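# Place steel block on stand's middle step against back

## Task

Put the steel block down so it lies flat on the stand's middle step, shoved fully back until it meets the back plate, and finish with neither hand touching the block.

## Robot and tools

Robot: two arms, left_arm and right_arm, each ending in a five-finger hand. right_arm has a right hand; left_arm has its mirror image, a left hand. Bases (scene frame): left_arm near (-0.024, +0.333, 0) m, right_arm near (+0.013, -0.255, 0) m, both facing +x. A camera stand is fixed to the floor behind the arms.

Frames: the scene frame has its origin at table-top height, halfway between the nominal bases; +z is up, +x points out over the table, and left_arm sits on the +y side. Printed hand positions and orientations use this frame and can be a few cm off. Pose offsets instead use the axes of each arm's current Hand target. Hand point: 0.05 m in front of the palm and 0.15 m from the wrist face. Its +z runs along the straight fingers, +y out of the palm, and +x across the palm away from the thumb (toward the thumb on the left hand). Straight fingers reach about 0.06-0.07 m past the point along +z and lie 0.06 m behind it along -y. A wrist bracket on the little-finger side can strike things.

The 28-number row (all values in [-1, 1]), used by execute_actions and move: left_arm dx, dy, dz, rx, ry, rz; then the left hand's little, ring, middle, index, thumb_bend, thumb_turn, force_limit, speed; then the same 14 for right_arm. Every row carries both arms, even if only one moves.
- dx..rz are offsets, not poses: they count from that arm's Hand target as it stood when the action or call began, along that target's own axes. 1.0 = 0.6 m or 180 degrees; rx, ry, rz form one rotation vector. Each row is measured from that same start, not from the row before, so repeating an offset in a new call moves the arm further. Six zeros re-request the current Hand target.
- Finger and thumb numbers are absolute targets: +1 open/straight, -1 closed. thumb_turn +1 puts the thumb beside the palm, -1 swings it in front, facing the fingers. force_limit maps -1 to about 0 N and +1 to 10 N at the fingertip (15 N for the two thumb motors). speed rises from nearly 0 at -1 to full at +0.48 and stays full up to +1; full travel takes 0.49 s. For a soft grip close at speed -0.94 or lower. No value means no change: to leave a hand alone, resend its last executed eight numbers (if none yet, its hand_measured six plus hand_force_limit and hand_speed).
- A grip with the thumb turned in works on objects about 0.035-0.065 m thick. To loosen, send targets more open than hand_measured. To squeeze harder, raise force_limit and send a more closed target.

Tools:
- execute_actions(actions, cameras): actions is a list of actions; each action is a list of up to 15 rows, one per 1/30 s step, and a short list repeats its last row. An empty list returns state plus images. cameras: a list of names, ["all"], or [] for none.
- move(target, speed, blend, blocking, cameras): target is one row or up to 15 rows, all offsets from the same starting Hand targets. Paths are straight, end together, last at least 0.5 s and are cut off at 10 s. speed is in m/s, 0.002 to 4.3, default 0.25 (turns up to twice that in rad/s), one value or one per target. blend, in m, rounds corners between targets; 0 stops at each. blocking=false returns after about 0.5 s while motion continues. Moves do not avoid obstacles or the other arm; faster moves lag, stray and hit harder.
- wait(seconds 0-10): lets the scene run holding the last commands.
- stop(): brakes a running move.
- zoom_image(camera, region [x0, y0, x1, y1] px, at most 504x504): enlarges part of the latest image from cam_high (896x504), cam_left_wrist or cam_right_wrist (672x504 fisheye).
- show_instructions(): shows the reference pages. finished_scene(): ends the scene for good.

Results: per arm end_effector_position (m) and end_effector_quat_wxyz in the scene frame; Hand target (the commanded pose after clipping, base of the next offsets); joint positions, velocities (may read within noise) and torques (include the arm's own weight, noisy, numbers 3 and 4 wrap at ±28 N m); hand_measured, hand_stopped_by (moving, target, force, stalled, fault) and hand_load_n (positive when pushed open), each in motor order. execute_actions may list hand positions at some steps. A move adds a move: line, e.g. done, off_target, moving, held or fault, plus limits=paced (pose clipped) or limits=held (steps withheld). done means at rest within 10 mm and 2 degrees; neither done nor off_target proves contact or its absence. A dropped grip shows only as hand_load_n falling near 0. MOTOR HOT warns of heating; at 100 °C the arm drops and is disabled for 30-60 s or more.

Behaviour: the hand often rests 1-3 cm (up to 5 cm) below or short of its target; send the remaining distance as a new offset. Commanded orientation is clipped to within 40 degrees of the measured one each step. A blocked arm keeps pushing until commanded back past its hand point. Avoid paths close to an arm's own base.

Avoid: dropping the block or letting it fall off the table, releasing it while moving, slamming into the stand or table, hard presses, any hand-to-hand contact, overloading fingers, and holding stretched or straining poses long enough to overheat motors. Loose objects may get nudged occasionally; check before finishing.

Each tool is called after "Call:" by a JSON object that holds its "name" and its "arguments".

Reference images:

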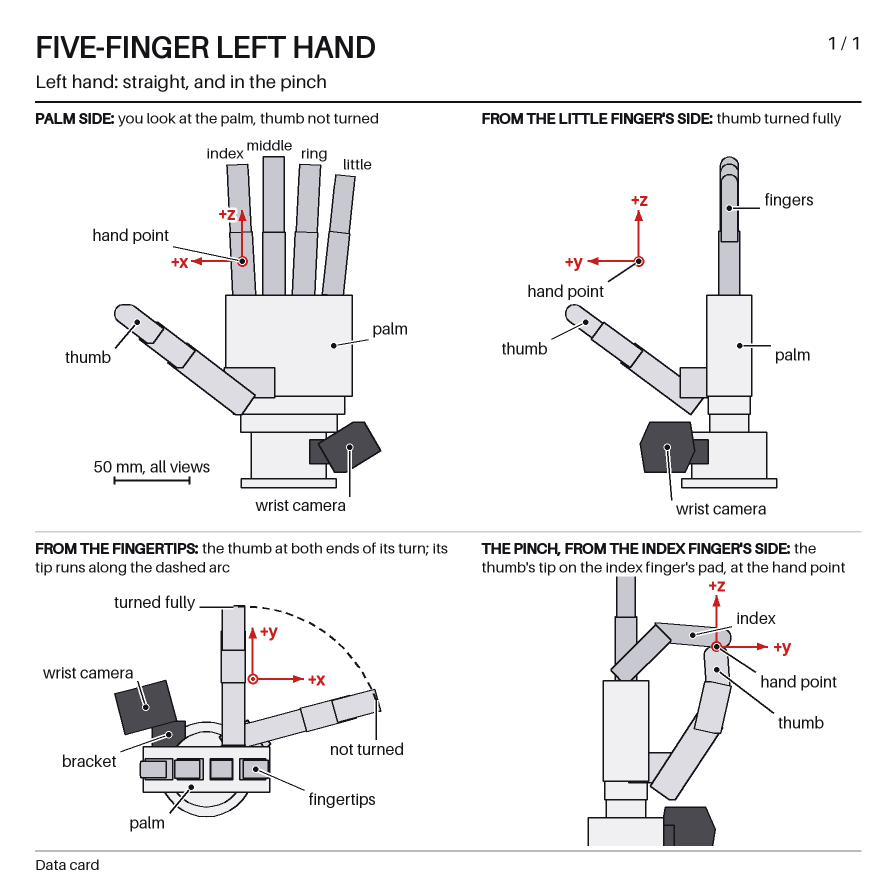

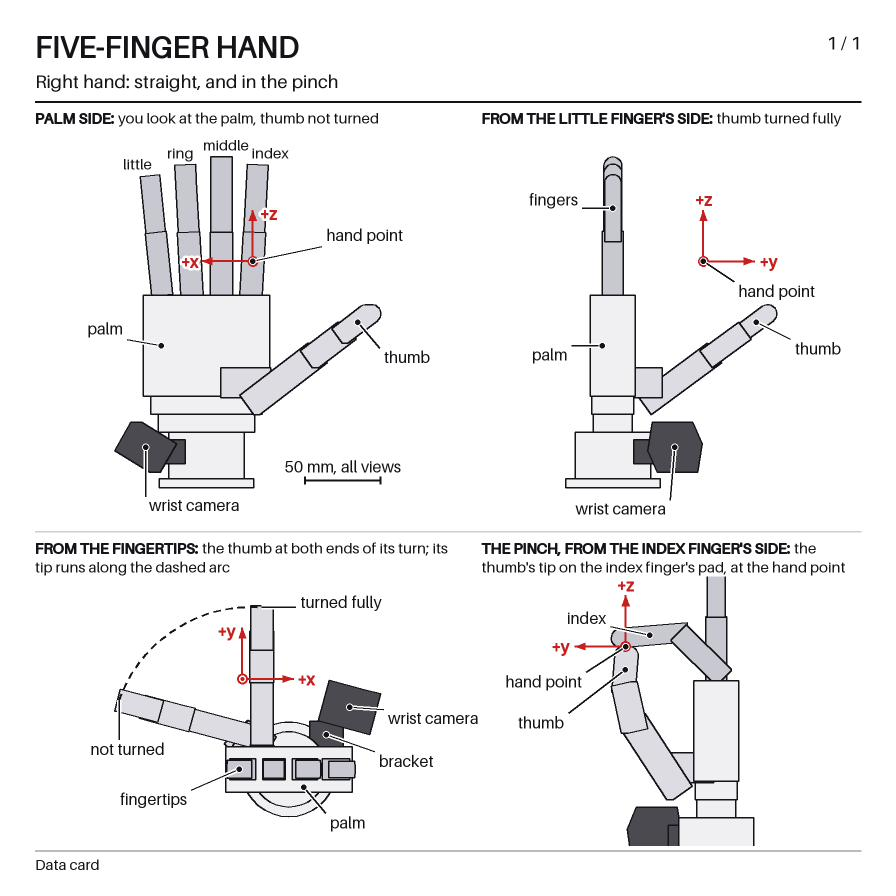

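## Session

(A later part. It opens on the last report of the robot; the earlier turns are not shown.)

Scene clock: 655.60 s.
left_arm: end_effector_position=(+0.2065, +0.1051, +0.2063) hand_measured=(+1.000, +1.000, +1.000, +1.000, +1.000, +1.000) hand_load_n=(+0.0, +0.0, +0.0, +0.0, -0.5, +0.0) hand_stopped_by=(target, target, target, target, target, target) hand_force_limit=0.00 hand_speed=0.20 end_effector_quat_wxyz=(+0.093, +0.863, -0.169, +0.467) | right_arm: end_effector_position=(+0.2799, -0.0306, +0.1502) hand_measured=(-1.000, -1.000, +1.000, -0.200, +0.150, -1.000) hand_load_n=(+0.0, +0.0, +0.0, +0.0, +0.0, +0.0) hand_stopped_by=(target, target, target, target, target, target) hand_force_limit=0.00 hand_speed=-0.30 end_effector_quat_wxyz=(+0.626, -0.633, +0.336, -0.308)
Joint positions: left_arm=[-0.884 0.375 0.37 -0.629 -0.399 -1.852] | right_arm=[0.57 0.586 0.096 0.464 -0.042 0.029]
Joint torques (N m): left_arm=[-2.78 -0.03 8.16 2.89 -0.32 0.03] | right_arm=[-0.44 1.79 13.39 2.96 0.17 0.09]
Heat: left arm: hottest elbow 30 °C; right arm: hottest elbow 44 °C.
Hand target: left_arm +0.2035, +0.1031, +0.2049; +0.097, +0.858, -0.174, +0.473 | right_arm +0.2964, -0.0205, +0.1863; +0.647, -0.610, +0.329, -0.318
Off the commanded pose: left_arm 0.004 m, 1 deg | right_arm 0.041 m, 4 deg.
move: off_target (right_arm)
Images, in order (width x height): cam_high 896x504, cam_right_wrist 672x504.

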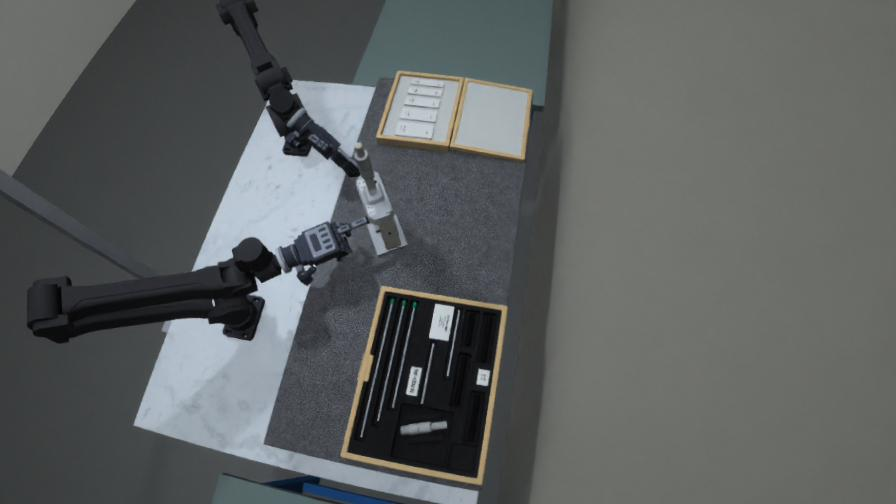

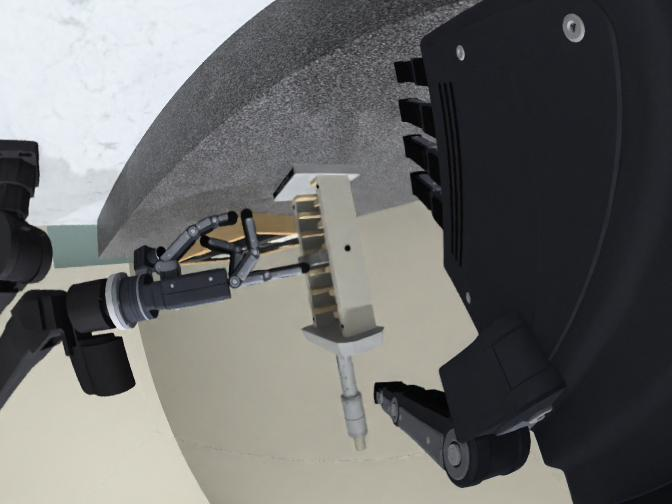

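Call:
{"name": "move", "arguments": {"target": [0,0,0,0,0,0,1,1,1,1,1,1,0,0.2,0.001,0.012,-0.015,0,0,0,-1,-1,1,-0.2,0.15,-1,0.0,-0.3], "speed": 0.06, "cameras": ["cam_right_wrist","cam_high"]}}

Call:
{"name": "zoom_image", "arguments": {"camera": "cam_right_wrist", "region": [250, 230, 340, 300]}}

Scene clock: 657.77 s.
left_arm: end_effector_position=(+0.2065, +0.1051, +0.2063) hand_measured=(+1.000, +1.000, +1.000, +1.000, +1.000, +1.000) hand_load_n=(+0.0, +0.0, +0.0, +0.0, +0.0, +0.0) hand_stopped_by=(target, target, target, target, target, target) hand_force_limit=0.00 hand_speed=0.20 end_effector_quat_wxyz=(+0.093, +0.863, -0.169, +0.467) | right_arm: end_effector_position=(+0.2806, -0.0302, +0.1537) hand_measured=(-1.000, -1.000, +1.000, -0.200, +0.150, -1.000) hand_load_n=(+0.0, +0.0, -0.5, +0.0, +0.0, +0.0) hand_stopped_by=(target, target, target, target, target, target) hand_force_limit=0.00 hand_speed=-0.30 end_effector_quat_wxyz=(+0.630, -0.629, +0.333, -0.310)
Joint positions: left_arm=[-0.884 0.375 0.37 -0.629 -0.399 -1.852] | right_arm=[0.57 0.586 0.096 0.477 -0.042 0.029]
Joint torques (N m): left_arm=[-3.02 1.2 8.24 2.77 -0.28 -0.01] | right_arm=[-0.56 0.79 11.38 2.82 0.1 0.1]
Heat: left arm: hottest elbow 30 °C; right arm: hottest elbow 44 °C.
Hand target: left_arm +0.2035, +0.1031, +0.2049; +0.097, +0.858, -0.174, +0.473 | right_arm +0.2895, -0.0258, +0.1786; +0.647, -0.610, +0.329, -0.318
Off the commanded pose: left_arm 0.004 m, 1 deg | right_arm 0.027 m, 3 deg.
move: off_target (right_arm)
Images, in order (width x height): cam_high 896x504, cam_right_wrist 672x504.

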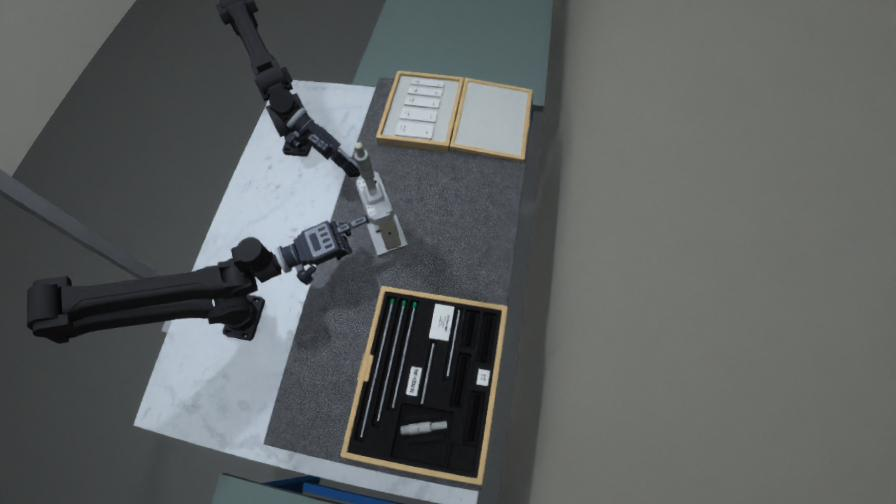

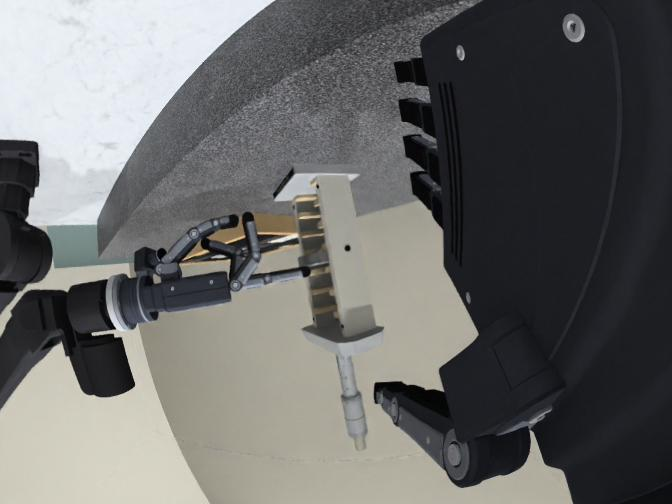

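Scaled by 5.600 from the camera's 672x504 image, which has a finer 960x720 frame.

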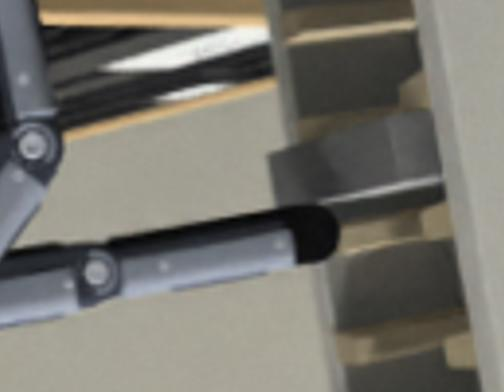

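Call:
{"name": "move", "arguments": {"target": [0,0,0,0,0,0,1,1,1,1,1,1,0,0.2,0.001,0.005,-0.02,-0.012,0,0,-1,-1,1,-0.2,0.15,-1,0.0,-0.3], "speed": 0.06, "cameras": ["cam_right_wrist","cam_high"]}}

Call:
{"name": "zoom_image", "arguments": {"camera": "cam_right_wrist", "region": [250, 230, 340, 300]}}

Scene clock: 659.63 s.
left_arm: end_effector_position=(+0.2065, +0.1051, +0.2063) hand_measured=(+1.000, +1.000, +1.000, +1.000, +1.000, +1.000) hand_load_n=(+0.0, +0.0, +0.0, +0.0, +0.0, +0.0) hand_stopped_by=(target, target, target, target, target, target) hand_force_limit=0.00 hand_speed=0.20 end_effector_quat_wxyz=(+0.093, +0.863, -0.169, +0.467) | right_arm: end_effector_position=(+0.2729, -0.0348, +0.1527) hand_measured=(-1.000, -1.000, +1.000, -0.200, +0.150, -1.000) hand_load_n=(+0.0, +0.0, +0.0, +0.0, +0.0, +0.0) hand_stopped_by=(target, target, target, target, target, target) hand_force_limit=0.00 hand_speed=-0.30 end_effector_quat_wxyz=(+0.624, -0.636, +0.336, -0.306)
Joint positions: left_arm=[-0.884 0.375 0.37 -0.629 -0.399 -1.852] | right_arm=[0.569 0.502 0.096 0.371 -0.046 0.029]
Joint torques (N m): left_arm=[-2.02 0.32 8.08 2.84 -0.29 0] | right_arm=[-1.08 0.26 11.82 1.72 -0.07 0.07]
Heat: left arm: hottest elbow 30 °C; right arm: hottest elbow 44 °C.
Hand target: left_arm +0.2035, +0.1031, +0.2049; +0.097, +0.858, -0.174, +0.473 | right_arm +0.2802, -0.0332, +0.1752; +0.635, -0.622, +0.335, -0.312
Off the commanded pose: left_arm 0.004 m, 1 deg | right_arm 0.024 m, 2 deg.
move: off_target (right_arm)
Images, in order (width x height): cam_high 896x504, cam_right_wrist 672x504.

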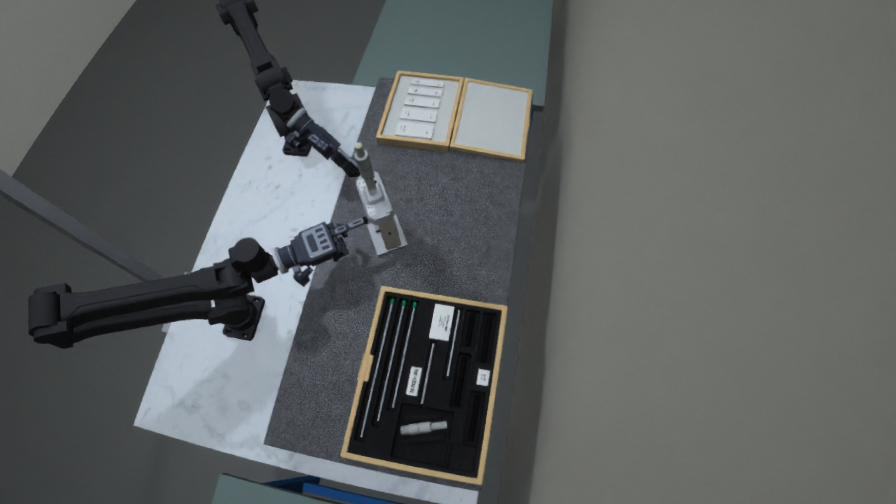

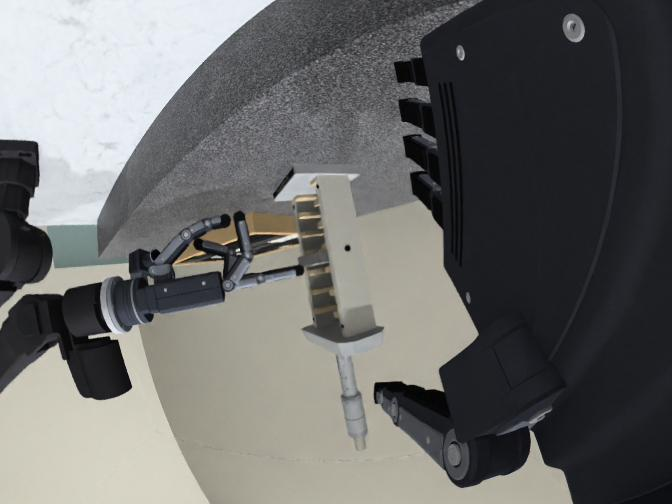

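Scaled by 5.600 from the camera's 672x504 image, which has a finer 960x720 frame.

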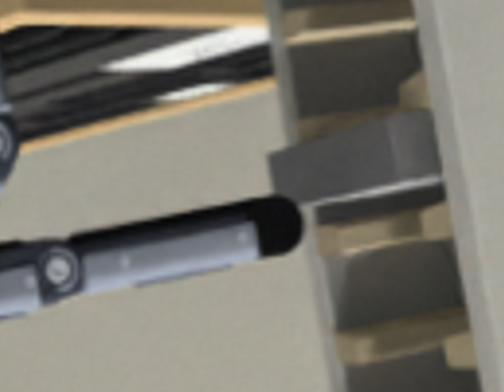

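Call:
{"name": "move", "arguments": {"target": [0,0,0,0,0,0,1,1,1,1,1,1,0,0.2,0,0.014,0,-0.006,0,0,-1,-1,1,-0.2,0.15,-1,0.0,-0.3], "speed": 0.06, "cameras": ["cam_right_wrist","cam_high"]}}

Call:
{"name": "zoom_image", "arguments": {"camera": "cam_right_wrist", "region": [250, 230, 340, 300]}}

Scene clock: 660.87 s.
left_arm: end_effector_position=(+0.2065, +0.1051, +0.2063) hand_measured=(+1.000, +1.000, +1.000, +1.000, +1.000, +1.000) hand_load_n=(+0.0, +0.0, +0.5, +0.0, +0.0, +0.0) hand_stopped_by=(target, target, target, target, target, target) hand_force_limit=0.00 hand_speed=0.20 end_effector_quat_wxyz=(+0.093, +0.863, -0.169, +0.467) | right_arm: end_effector_position=(+0.2728, -0.0349, +0.1526) hand_measured=(-1.000, -1.000, +1.000, -0.200, +0.150, -1.000) hand_load_n=(+0.0, +0.0, +0.0, +0.0, +0.0, +0.0) hand_stopped_by=(target, target, target, target, target, target) hand_force_limit=0.00 hand_speed=-0.30 end_effector_quat_wxyz=(+0.623, -0.636, +0.336, -0.306)
Joint positions: left_arm=[-0.884 0.375 0.37 -0.629 -0.399 -1.852] | right_arm=[0.569 0.501 0.096 0.37 -0.046 0.029]
Joint torques (N m): left_arm=[-2.84 0.73 8.1 2.96 -0.3 0.02] | right_arm=[-0.97 1.79 11.37 1.85 -0.06 0.07]
Heat: left arm: hottest elbow 30 °C; right arm: hottest elbow 44 °C.
Hand target: left_arm +0.2035, +0.1031, +0.2049; +0.097, +0.858, -0.174, +0.473 | right_arm +0.2800, -0.0330, +0.1668; +0.629, -0.628, +0.338, -0.309
Off the commanded pose: left_arm 0.004 m, 1 deg | right_arm 0.016 m, 1 deg.
move: off_target (right_arm)
Images, in order (width x height): cam_high 896x504, cam_right_wrist 672x504.

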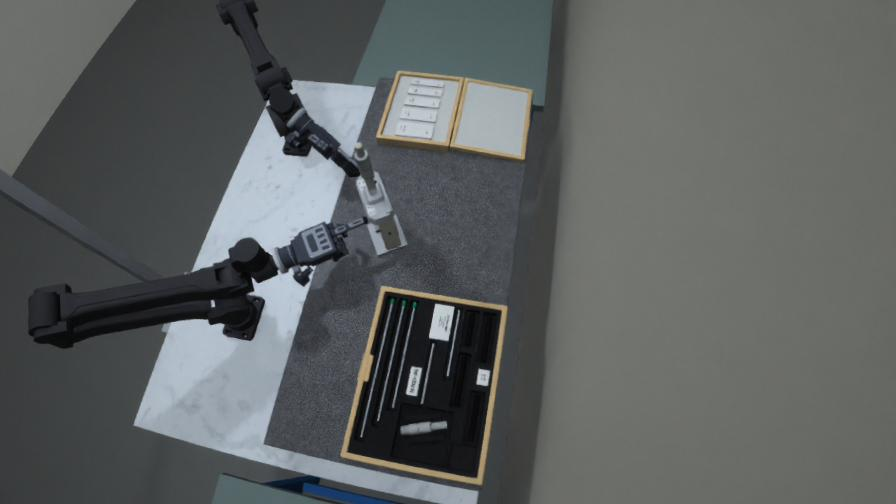

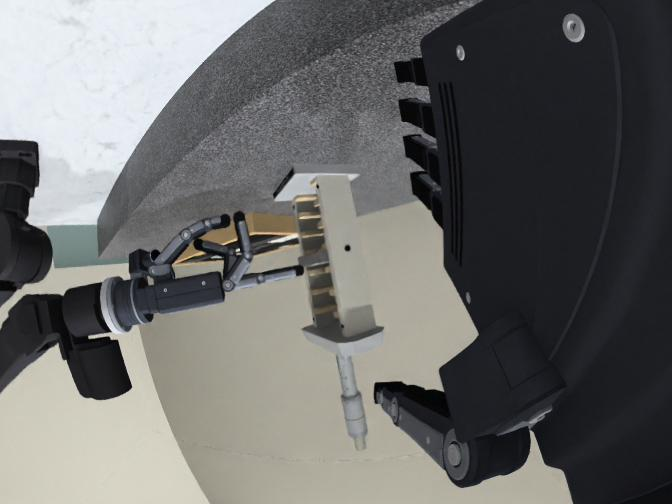

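Scaled by 5.600 from the camera's 672x504 image, which has a finer 960x720 frame.

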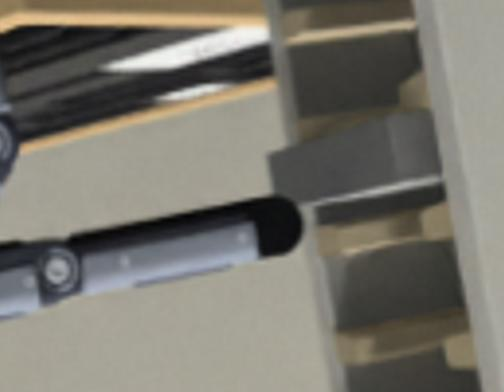

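Call:
{"name": "move", "arguments": {"target": [0,0,0,0,0,0,1,1,1,1,1,1,0,0.2,0,0.008,0.010,-0.003,0,0,-1,-1,1,-0.2,0.15,-1,0.0,-0.3], "speed": 0.06, "cameras": ["cam_right_wrist","cam_high"]}}

Call:
{"name": "zoom_image", "arguments": {"camera": "cam_right_wrist", "region": [250, 230, 340, 300]}}

Scene clock: 662.33 s.
left_arm: end_effector_position=(+0.2065, +0.1051, +0.2063) hand_measured=(+1.000, +1.000, +1.000, +1.000, +1.000, +1.000) hand_load_n=(+0.0, +0.0, +0.0, +0.0, +0.0, +0.0) hand_stopped_by=(target, target, target, target, target, target) hand_force_limit=0.00 hand_speed=0.20 end_effector_quat_wxyz=(+0.093, +0.863, -0.169, +0.467) | right_arm: end_effector_position=(+0.2747, -0.0337, +0.1419) hand_measured=(-1.000, -1.000, +1.000, -0.200, +0.150, -1.000) hand_load_n=(+0.0, +0.0, +0.0, +0.0, +0.0, +0.0) hand_stopped_by=(target, target, target, target, target, target) hand_force_limit=0.00 hand_speed=-0.30 end_effector_quat_wxyz=(+0.614, -0.645, +0.342, -0.301)
Joint positions: left_arm=[-0.884 0.375 0.37 -0.629 -0.399 -1.852] | right_arm=[0.569 0.551 0.096 0.389 -0.046 0.029]
Joint torques (N m): left_arm=[-2.55 1.03 8.03 2.88 -0.32 0] | right_arm=[-0.85 2.2 11.44 2.91 0.02 0.06]
Heat: left arm: hottest elbow 30 °C; right arm: hottest elbow 44 °C.
Hand target: left_arm +0.2035, +0.1031, +0.2049; +0.097, +0.858, -0.174, +0.473 | right_arm +0.2847, -0.0294, +0.1618; +0.626, -0.631, +0.339, -0.307
Off the commanded pose: left_arm 0.004 m, 1 deg | right_arm 0.023 m, 2 deg.
move: off_target (right_arm)
Images, in order (width x height): cam_high 896x504, cam_right_wrist 672x504.

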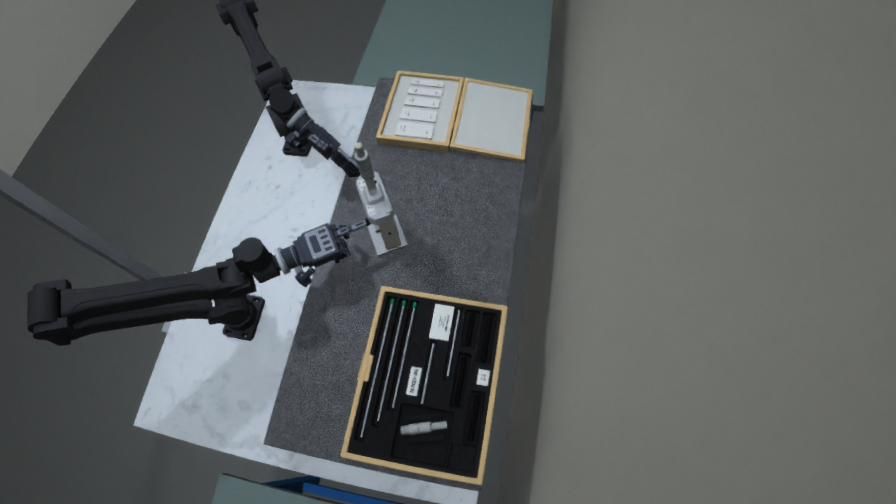

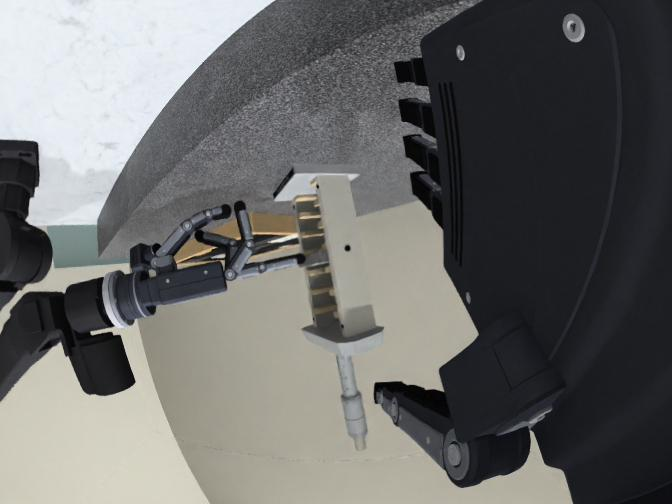

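Scaled by 5.600 from the camera's 672x504 image, which has a finer 960x720 frame.

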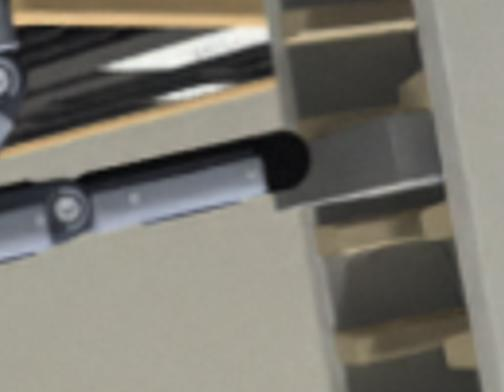

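Call:
{"name": "move", "arguments": {"target": [0,0,0,0,0,0,1,1,1,1,1,1,0,0.2,0,-0.024,0.0,0.0,0,0,-1,-1,1,-0.2,0.15,-1,0.0,-0.3], "speed": 0.06, "cameras": ["cam_right_wrist"]}}

Call:
{"name": "zoom_image", "arguments": {"camera": "cam_right_wrist", "region": [250, 230, 340, 300]}}

Scene clock: 664.37 s.
left_arm: end_effector_position=(+0.2065, +0.1051, +0.2063) hand_measured=(+1.000, +1.000, +1.000, +1.000, +1.000, +1.000) hand_load_n=(+0.0, +0.0, +0.0, +0.0, +0.0, +0.0) hand_stopped_by=(target, target, target, target, target, target) hand_force_limit=0.00 hand_speed=0.20 end_effector_quat_wxyz=(+0.093, +0.863, -0.169, +0.467) | right_arm: end_effector_position=(+0.2715, -0.0355, +0.1388) hand_measured=(-1.000, -1.000, +1.000, -0.200, +0.150, -1.000) hand_load_n=(+0.0, +0.0, +0.0, +0.0, +0.0, +0.0) hand_stopped_by=(target, target, target, target, target, target) hand_force_limit=0.00 hand_speed=-0.30 end_effector_quat_wxyz=(+0.607, -0.652, +0.345, -0.296)
Joint positions: left_arm=[-0.884 0.375 0.37 -0.629 -0.399 -1.852] | right_arm=[0.569 0.524 0.099 0.337 -0.047 0.029]
Joint torques (N m): left_arm=[-2.37 0.15 8.02 2.85 -0.28 -0.02] | right_arm=[-1.14 0.15 13.71 1.55 -0.07 0.06]
Heat: left arm: hottest elbow 30 °C; right arm: hottest elbow 44 °C.
Hand target: left_arm +0.2035, +0.1031, +0.2049; +0.097, +0.858, -0.174, +0.473 | right_arm +0.2853, -0.0296, +0.1762; +0.626, -0.631, +0.339, -0.307
Off the commanded pose: left_arm 0.004 m, 1 deg | right_arm 0.040 m, 4 deg.
move: off_target (right_arm)
Images, in order (width x height): cam_right_wrist 672x504.

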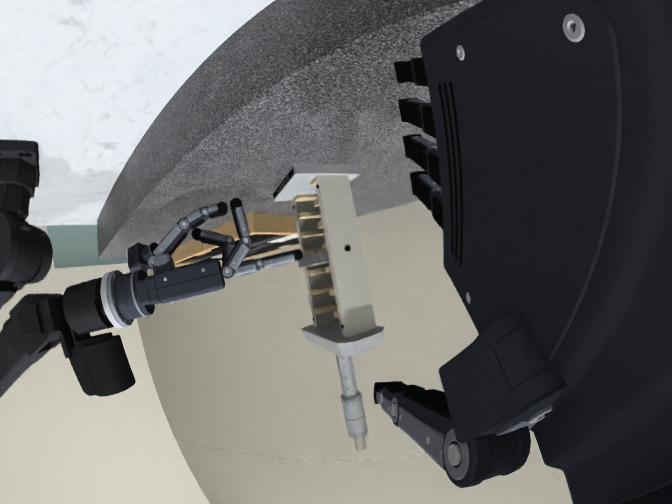

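Scaled by 5.600 from the camera's 672x504 image, which has a finer 960x720 frame.

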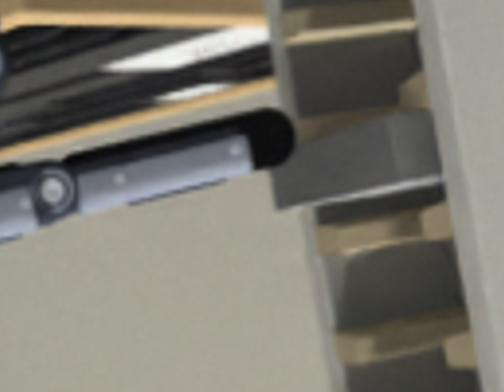

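Call:
{"name": "move", "arguments": {"target": [0,0,0,0,0,0,1,1,1,1,1,1,0,0.2,0.002,-0.008,0.040,0.0,0,0,-1,-1,1,-0.2,0.15,-1,0.0,-0.3], "speed": 0.06, "cameras": ["cam_right_wrist","cam_high"]}}

Call:
{"name": "zoom_image", "arguments": {"camera": "cam_right_wrist", "region": [250, 230, 340, 300]}}

Call:
{"name": "zoom_image", "arguments": {"camera": "cam_high", "region": [325, 195, 415, 265]}}

Scene clock: 666.27 s.
left_arm: end_effector_position=(+0.2065, +0.1051, +0.2063) hand_measured=(+1.000, +1.000, +1.000, +1.000, +1.000, +1.000) hand_load_n=(+0.0, +0.0, +0.0, +0.0, +0.0, +0.0) hand_stopped_by=(target, target, target, target, target, target) hand_force_limit=0.00 hand_speed=0.20 end_effector_quat_wxyz=(+0.093, +0.863, -0.169, +0.467) | right_arm: end_effector_position=(+0.2872, -0.0267, +0.1447) hand_measured=(-1.000, -1.000, +1.000, -0.200, +0.150, -1.000) hand_load_n=(+0.0, +0.0, +0.0, +0.0, +0.0, +0.0) hand_stopped_by=(target, target, target, target, target, target) hand_force_limit=0.00 hand_speed=-0.30 end_effector_quat_wxyz=(+0.605, -0.653, +0.346, -0.295)
Joint positions: left_arm=[-0.884 0.375 0.37 -0.629 -0.399 -1.852] | right_arm=[0.561 0.641 0.142 0.405 -0.053 0.029]
Joint torques (N m): left_arm=[-2.67 0.26 8.1 2.8 -0.29 0.02] | right_arm=[-0.56 1.2 13.48 2.84 0.09 0.05]
Heat: left arm: hottest elbow 30 °C; right arm: hottest elbow 44 °C.
Hand target: left_arm +0.2035, +0.1031, +0.2049; +0.097, +0.858, -0.174, +0.473 | right_arm +0.3058, -0.0166, +0.1805; +0.626, -0.631, +0.339, -0.307
Off the commanded pose: left_arm 0.004 m, 1 deg | right_arm 0.041 m, 4 deg.
move: off_target (right_arm)
Images, in order (width x height): cam_high 896x504, cam_right_wrist 672x504.

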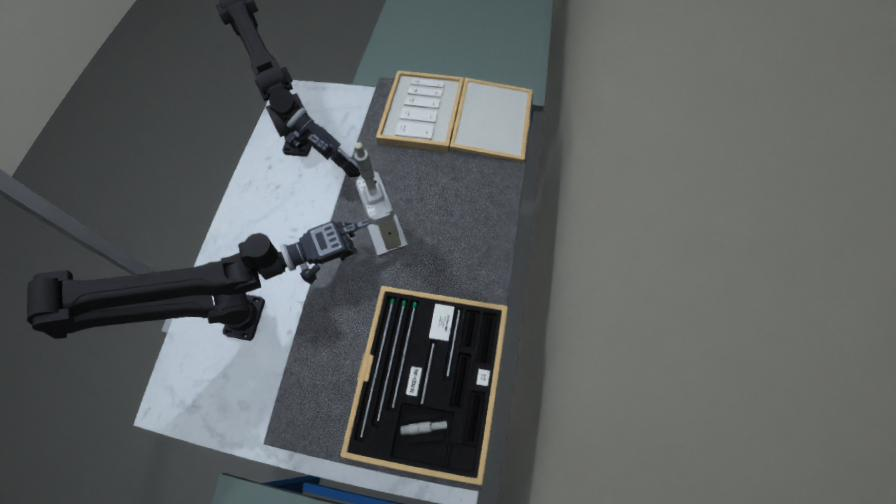

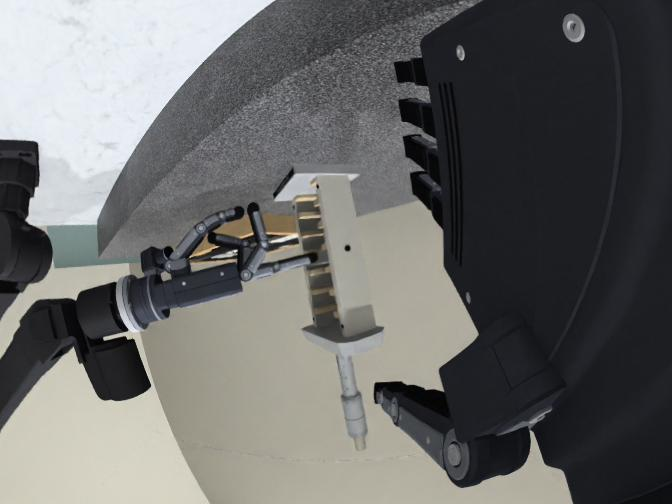

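Scaled by 5.600 from the camera's 672x504 image, which has a finer 960x720 frame.

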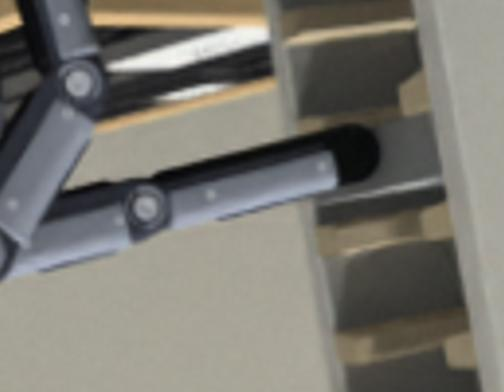

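Scaled by 5.600 from the camera's 896x504 image, which has a finer 1280x720 frame.

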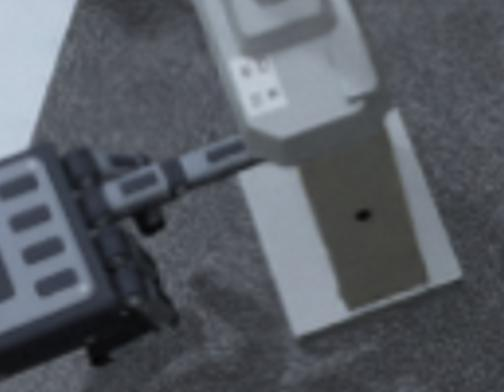

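Call:
{"name": "move", "arguments": {"target": [0,0,0,0,0,0,1,1,1,1,1,1,0,0.2,0.0,-0.007,0.018,0.0,0,0,-1,-1,1,-0.2,0.15,-1,0.0,-0.3], "speed": 0.04, "cameras": ["cam_left_wrist","cam_right_wrist","cam_high"]}}

Call:
{"name": "zoom_image", "arguments": {"camera": "cam_right_wrist", "region": [290, 230, 350, 280]}}

Call:
{"name": "zoom_image", "arguments": {"camera": "cam_high", "region": [325, 195, 415, 265]}}

Scene clock: 668.00 s.
left_arm: end_effector_position=(+0.2065, +0.1051, +0.2063) hand_measured=(+1.000, +1.000, +1.000, +1.000, +1.000, +1.000) hand_load_n=(+0.0, +0.0, +0.0, +0.0, +0.0, +0.0) hand_stopped_by=(target, target, target, target, target, target) hand_force_limit=0.00 hand_speed=0.20 end_effector_quat_wxyz=(+0.093, +0.863, -0.169, +0.467) | right_arm: end_effector_position=(+0.2918, -0.0237, +0.1456) hand_measured=(-1.000, -1.000, +1.000, -0.200, +0.150, -1.000) hand_load_n=(+0.0, +0.5, -0.5, +0.0, +0.0, +0.0) hand_stopped_by=(target, target, target, target, target, target) hand_force_limit=0.00 hand_speed=-0.30 end_effector_quat_wxyz=(+0.604, -0.654, +0.347, -0.295)
Joint positions: left_arm=[-0.884 0.375 0.37 -0.629 -0.399 -1.852] | right_arm=[0.561 0.675 0.155 0.423 -0.053 0.029]
Joint torques (N m): left_arm=[-1.85 0.15 8.24 2.84 -0.34 0.03] | right_arm=[-0.67 1.9 14.24 2.96 0.13 0.06]
Heat: left arm: hottest elbow 30 °C; right arm: hottest elbow 44 °C.
Hand target: left_arm +0.2035, +0.1031, +0.2049; +0.097, +0.858, -0.174, +0.473 | right_arm +0.3147, -0.0104, +0.1842; +0.626, -0.631, +0.339, -0.307
Off the commanded pose: left_arm 0.004 m, 1 deg | right_arm 0.047 m, 4 deg.
move: off_target (right_arm)

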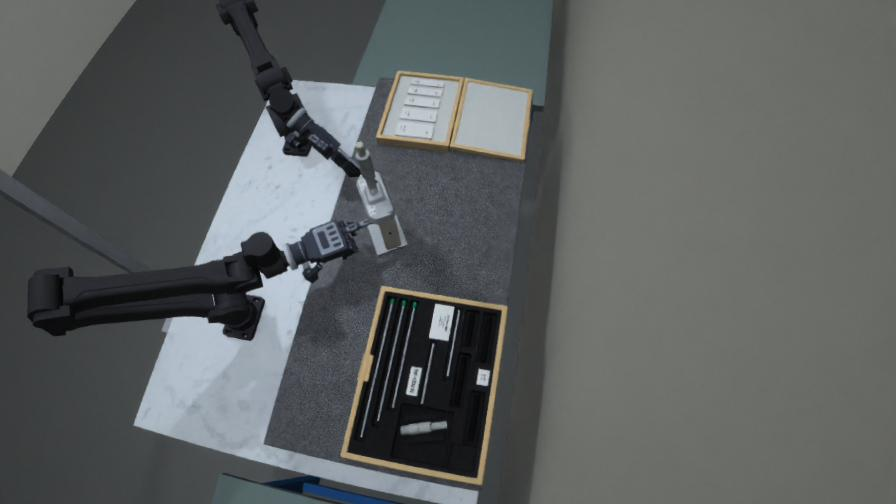

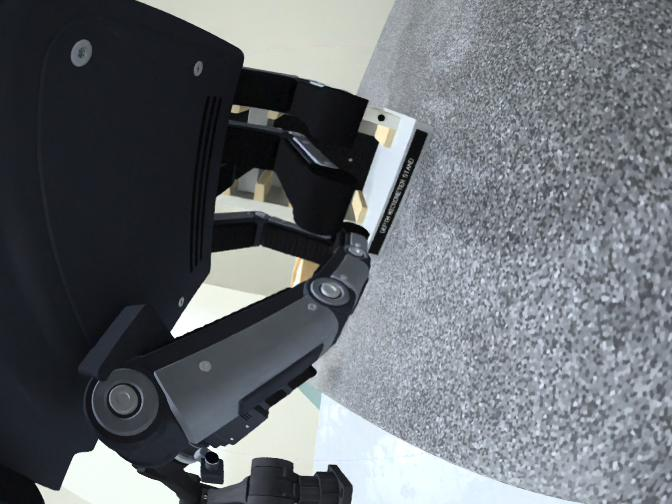

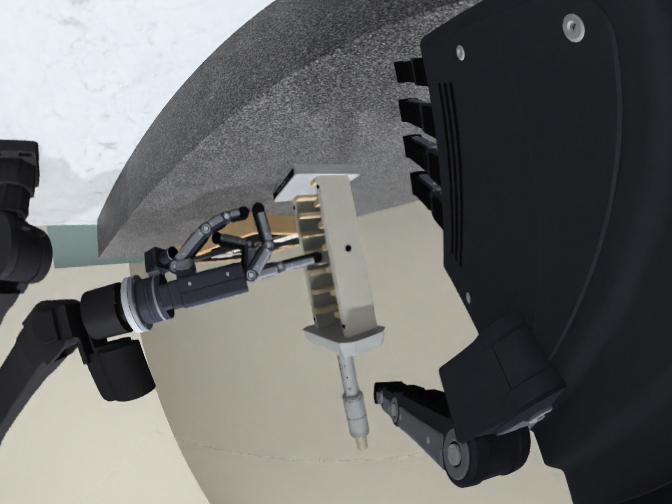

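Scaled by 8.400 from the camera's 672x504 image, which has a finer 960x720 frame.

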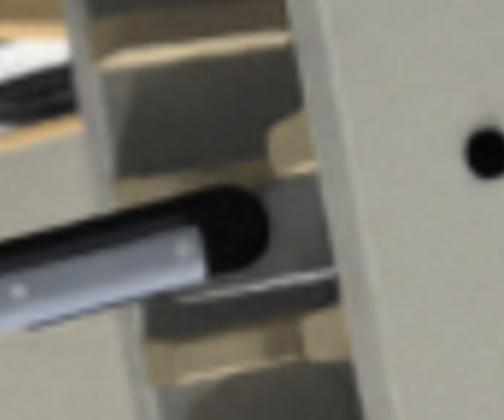

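Scaled by 5.600 from the camera's 896x504 image, which has a finer 1280x720 frame.

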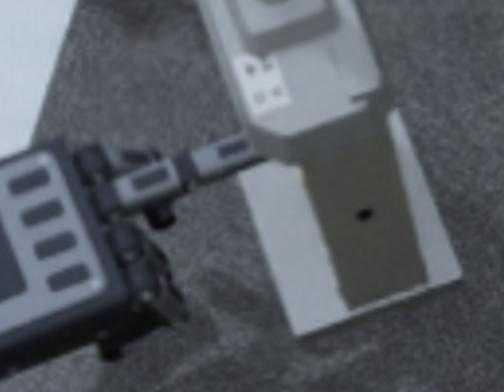

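Call:
{"name": "move", "arguments": {"target": [0,0,0,0,0,0,1,1,1,1,1,1,0,0.2,0.0,0.002,-0.07,0.0,0,0,-1,-1,1,-0.2,0.15,-1,0.0,-0.3], "speed": 0.08, "cameras": ["cam_left_wrist","cam_right_wrist","cam_high"]}}

Call:
{"name": "zoom_image", "arguments": {"camera": "cam_right_wrist", "region": [290, 230, 350, 280]}}

Call:
{"name": "zoom_image", "arguments": {"camera": "cam_high", "region": [345, 195, 415, 265]}}

Scene clock: 670.00 s.
left_arm: end_effector_position=(+0.2065, +0.1051, +0.2063) hand_measured=(+1.000, +1.000, +1.000, +1.000, +1.000, +1.000) hand_load_n=(+0.0, +0.0, +0.0, +0.0, +0.0, +0.0) hand_stopped_by=(target, target, target, target, target, target) hand_force_limit=0.00 hand_speed=0.20 end_effector_quat_wxyz=(+0.093, +0.863, -0.169, +0.467) | right_arm: end_effector_position=(+0.2773, -0.0336, +0.1723) hand_measured=(-1.000, -1.000, +1.000, -0.200, +0.150, -1.000) hand_load_n=(+0.0, +0.0, +0.0, +0.0, +0.0, +0.0) hand_stopped_by=(target, target, target, target, target, target) hand_force_limit=0.00 hand_speed=-0.30 end_effector_quat_wxyz=(+0.620, -0.639, +0.338, -0.303)
Joint positions: left_arm=[-0.884 0.375 0.37 -0.629 -0.399 -1.852] | right_arm=[0.558 0.474 0.155 0.273 -0.058 0.029]
Joint torques (N m): left_arm=[-2.67 0.62 8.29 2.69 -0.31 0] | right_arm=[-1.08 0.32 10.69 1.55 -0.07 0.06]
Heat: left arm: hottest elbow 30 °C; right arm: hottest elbow 43 °C.
Hand target: left_arm +0.2035, +0.1031, +0.2049; +0.097, +0.858, -0.174, +0.473 | right_arm +0.2805, -0.0348, +0.1841; +0.626, -0.631, +0.339, -0.307
Off the commanded pose: left_arm 0.004 m, 1 deg | right_arm 0.012 m, 1 deg.
move: off_target (right_arm)

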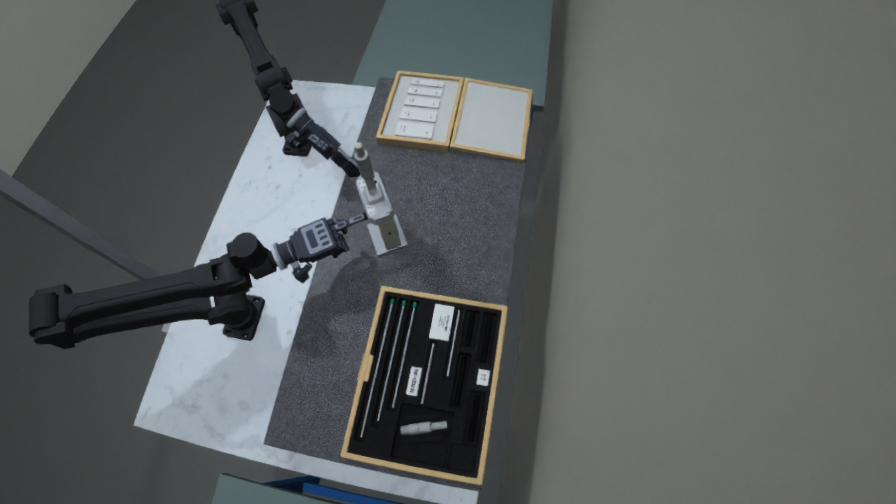

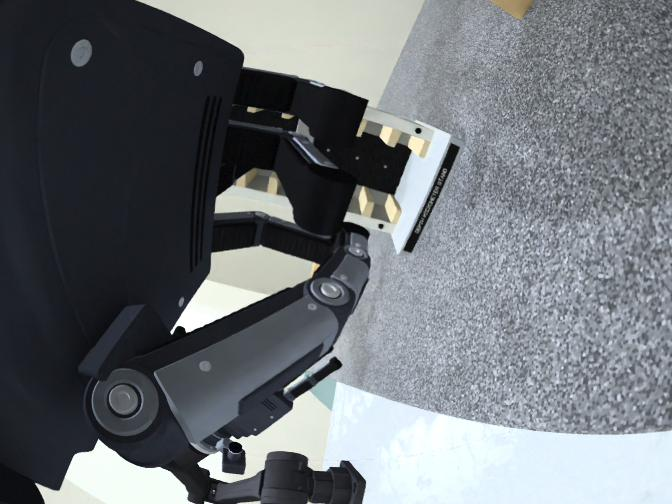

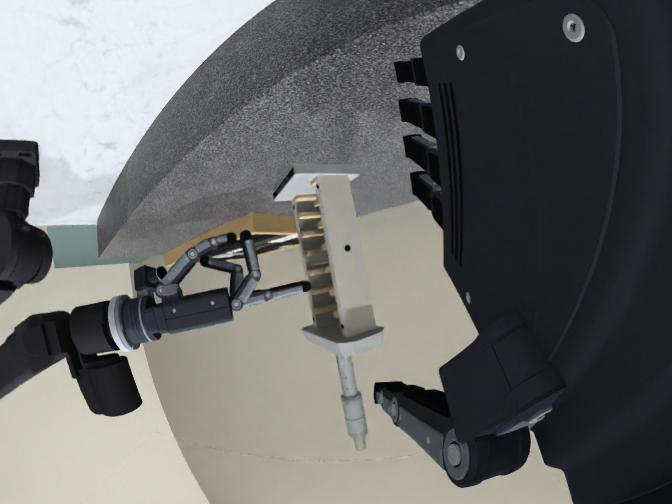

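Scaled by 8.400 from the camera's 672x504 image, which has a finer 960x720 frame.

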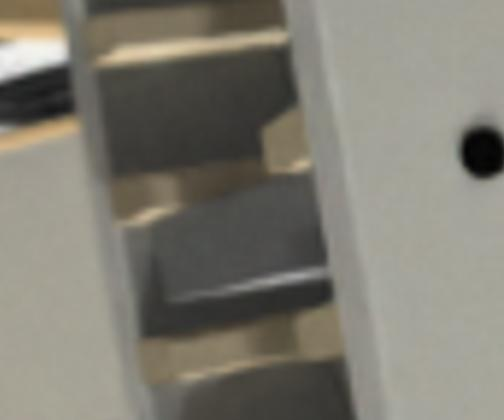

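Scaled by 7.200 from the camera's 896x504 image, which has a finer 1280x720 frame.

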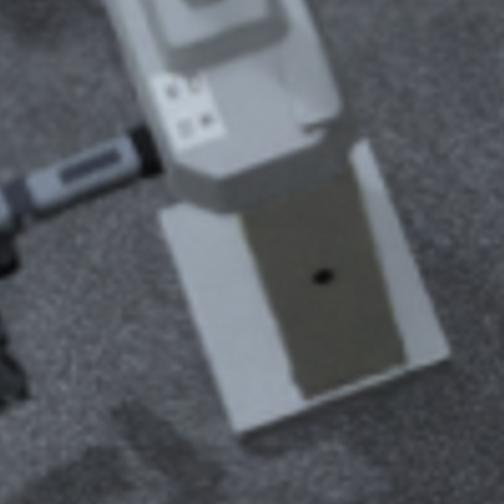

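Call:
{"name": "move", "arguments": {"target": [0,0,0,0,0,0,1,1,1,1,1,1,0,0.2,-0.006,-0.174,-0.038,0.0,0,0,-1,-1,1,-0.2,0.15,-1,0.0,-0.3], "speed": 0.15, "cameras": ["all"]}}

Call:
{"name": "zoom_image", "arguments": {"camera": "cam_left_wrist", "region": [360, 120, 500, 260]}}

Scene clock: 673.23 s.
left_arm: end_effector_position=(+0.2065, +0.1051, +0.2063) hand_measured=(+1.000, +1.000, +1.000, +1.000, +1.000, +1.000) hand_load_n=(+0.0, +0.0, +0.0, +0.0, +0.0, +0.0) hand_stopped_by=(target, target, target, target, target, target) hand_force_limit=0.00 hand_speed=0.20 end_effector_quat_wxyz=(+0.093, +0.863, -0.169, +0.467) | right_arm: end_effector_position=(+0.2615, -0.0453, +0.2490) hand_measured=(-1.000, -1.000, +1.000, -0.200, +0.150, -1.000) hand_load_n=(+0.0, +0.0, +0.0, -0.5, +0.0, +0.0) hand_stopped_by=(target, target, target, target, target, target) hand_force_limit=0.00 hand_speed=-0.30 end_effector_quat_wxyz=(+0.607, -0.652, +0.346, -0.296)
Joint positions: left_arm=[-0.884 0.375 0.37 -0.629 -0.399 -1.852] | right_arm=[0.548 0.305 0.364 -0.149 -0.068 0.029]
Joint torques (N m): left_arm=[-2.43 0.32 8.08 2.96 -0.29 -0.01] | right_arm=[-0.91 1.2 14.53 1.8 -0.07 0.05]
Heat: left arm: hottest elbow 30 °C; right arm: hottest elbow 43 °C.
Hand target: left_arm +0.2035, +0.1031, +0.2049; +0.097, +0.858, -0.174, +0.473 | right_arm +0.2644, -0.0467, +0.2893; +0.626, -0.631, +0.339, -0.307
Off the commanded pose: left_arm 0.004 m, 1 deg | right_arm 0.040 m, 4 deg.
move: off_target (right_arm)

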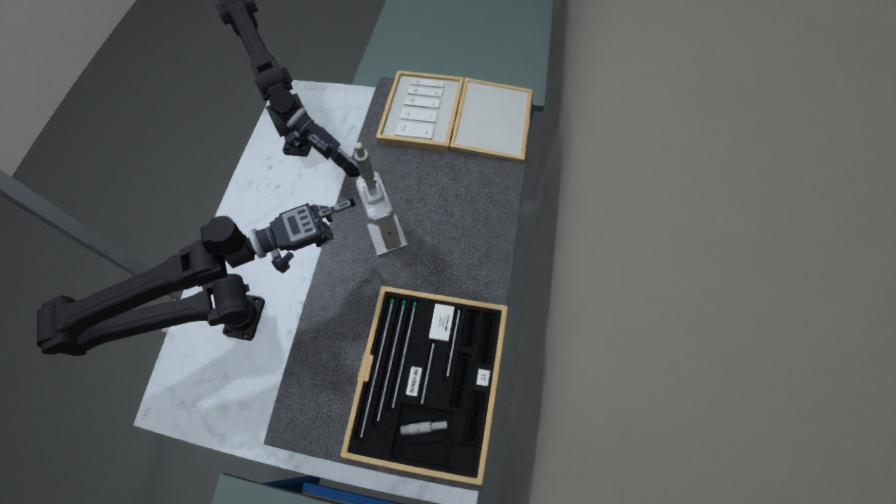

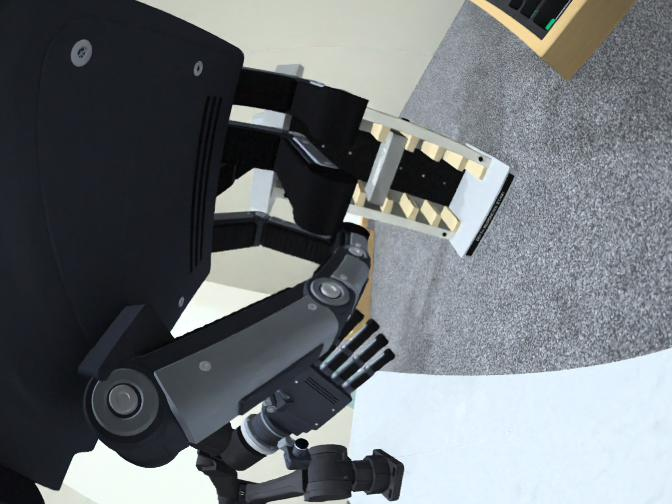

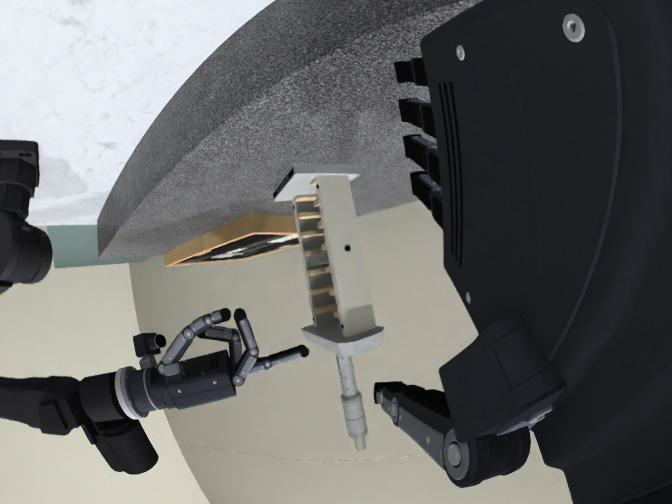

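Scaled by 3.600 from the camera's 672x504 image, which has a finer 960x720 frame.

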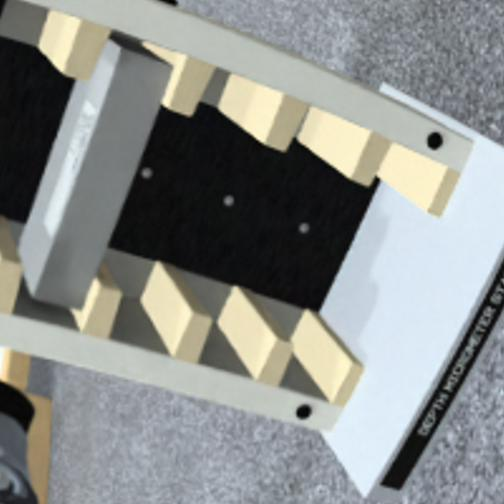

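Call:
{"name": "zoom_image", "arguments": {"camera": "cam_left_wrist", "region": [355, 115, 425, 215]}}

Scaled by 5.040 from the camera's 672x504 image, which has a finer 960x720 frame.

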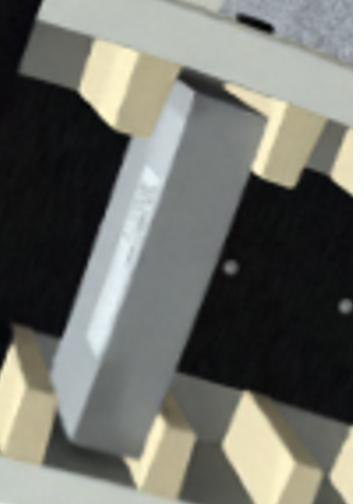

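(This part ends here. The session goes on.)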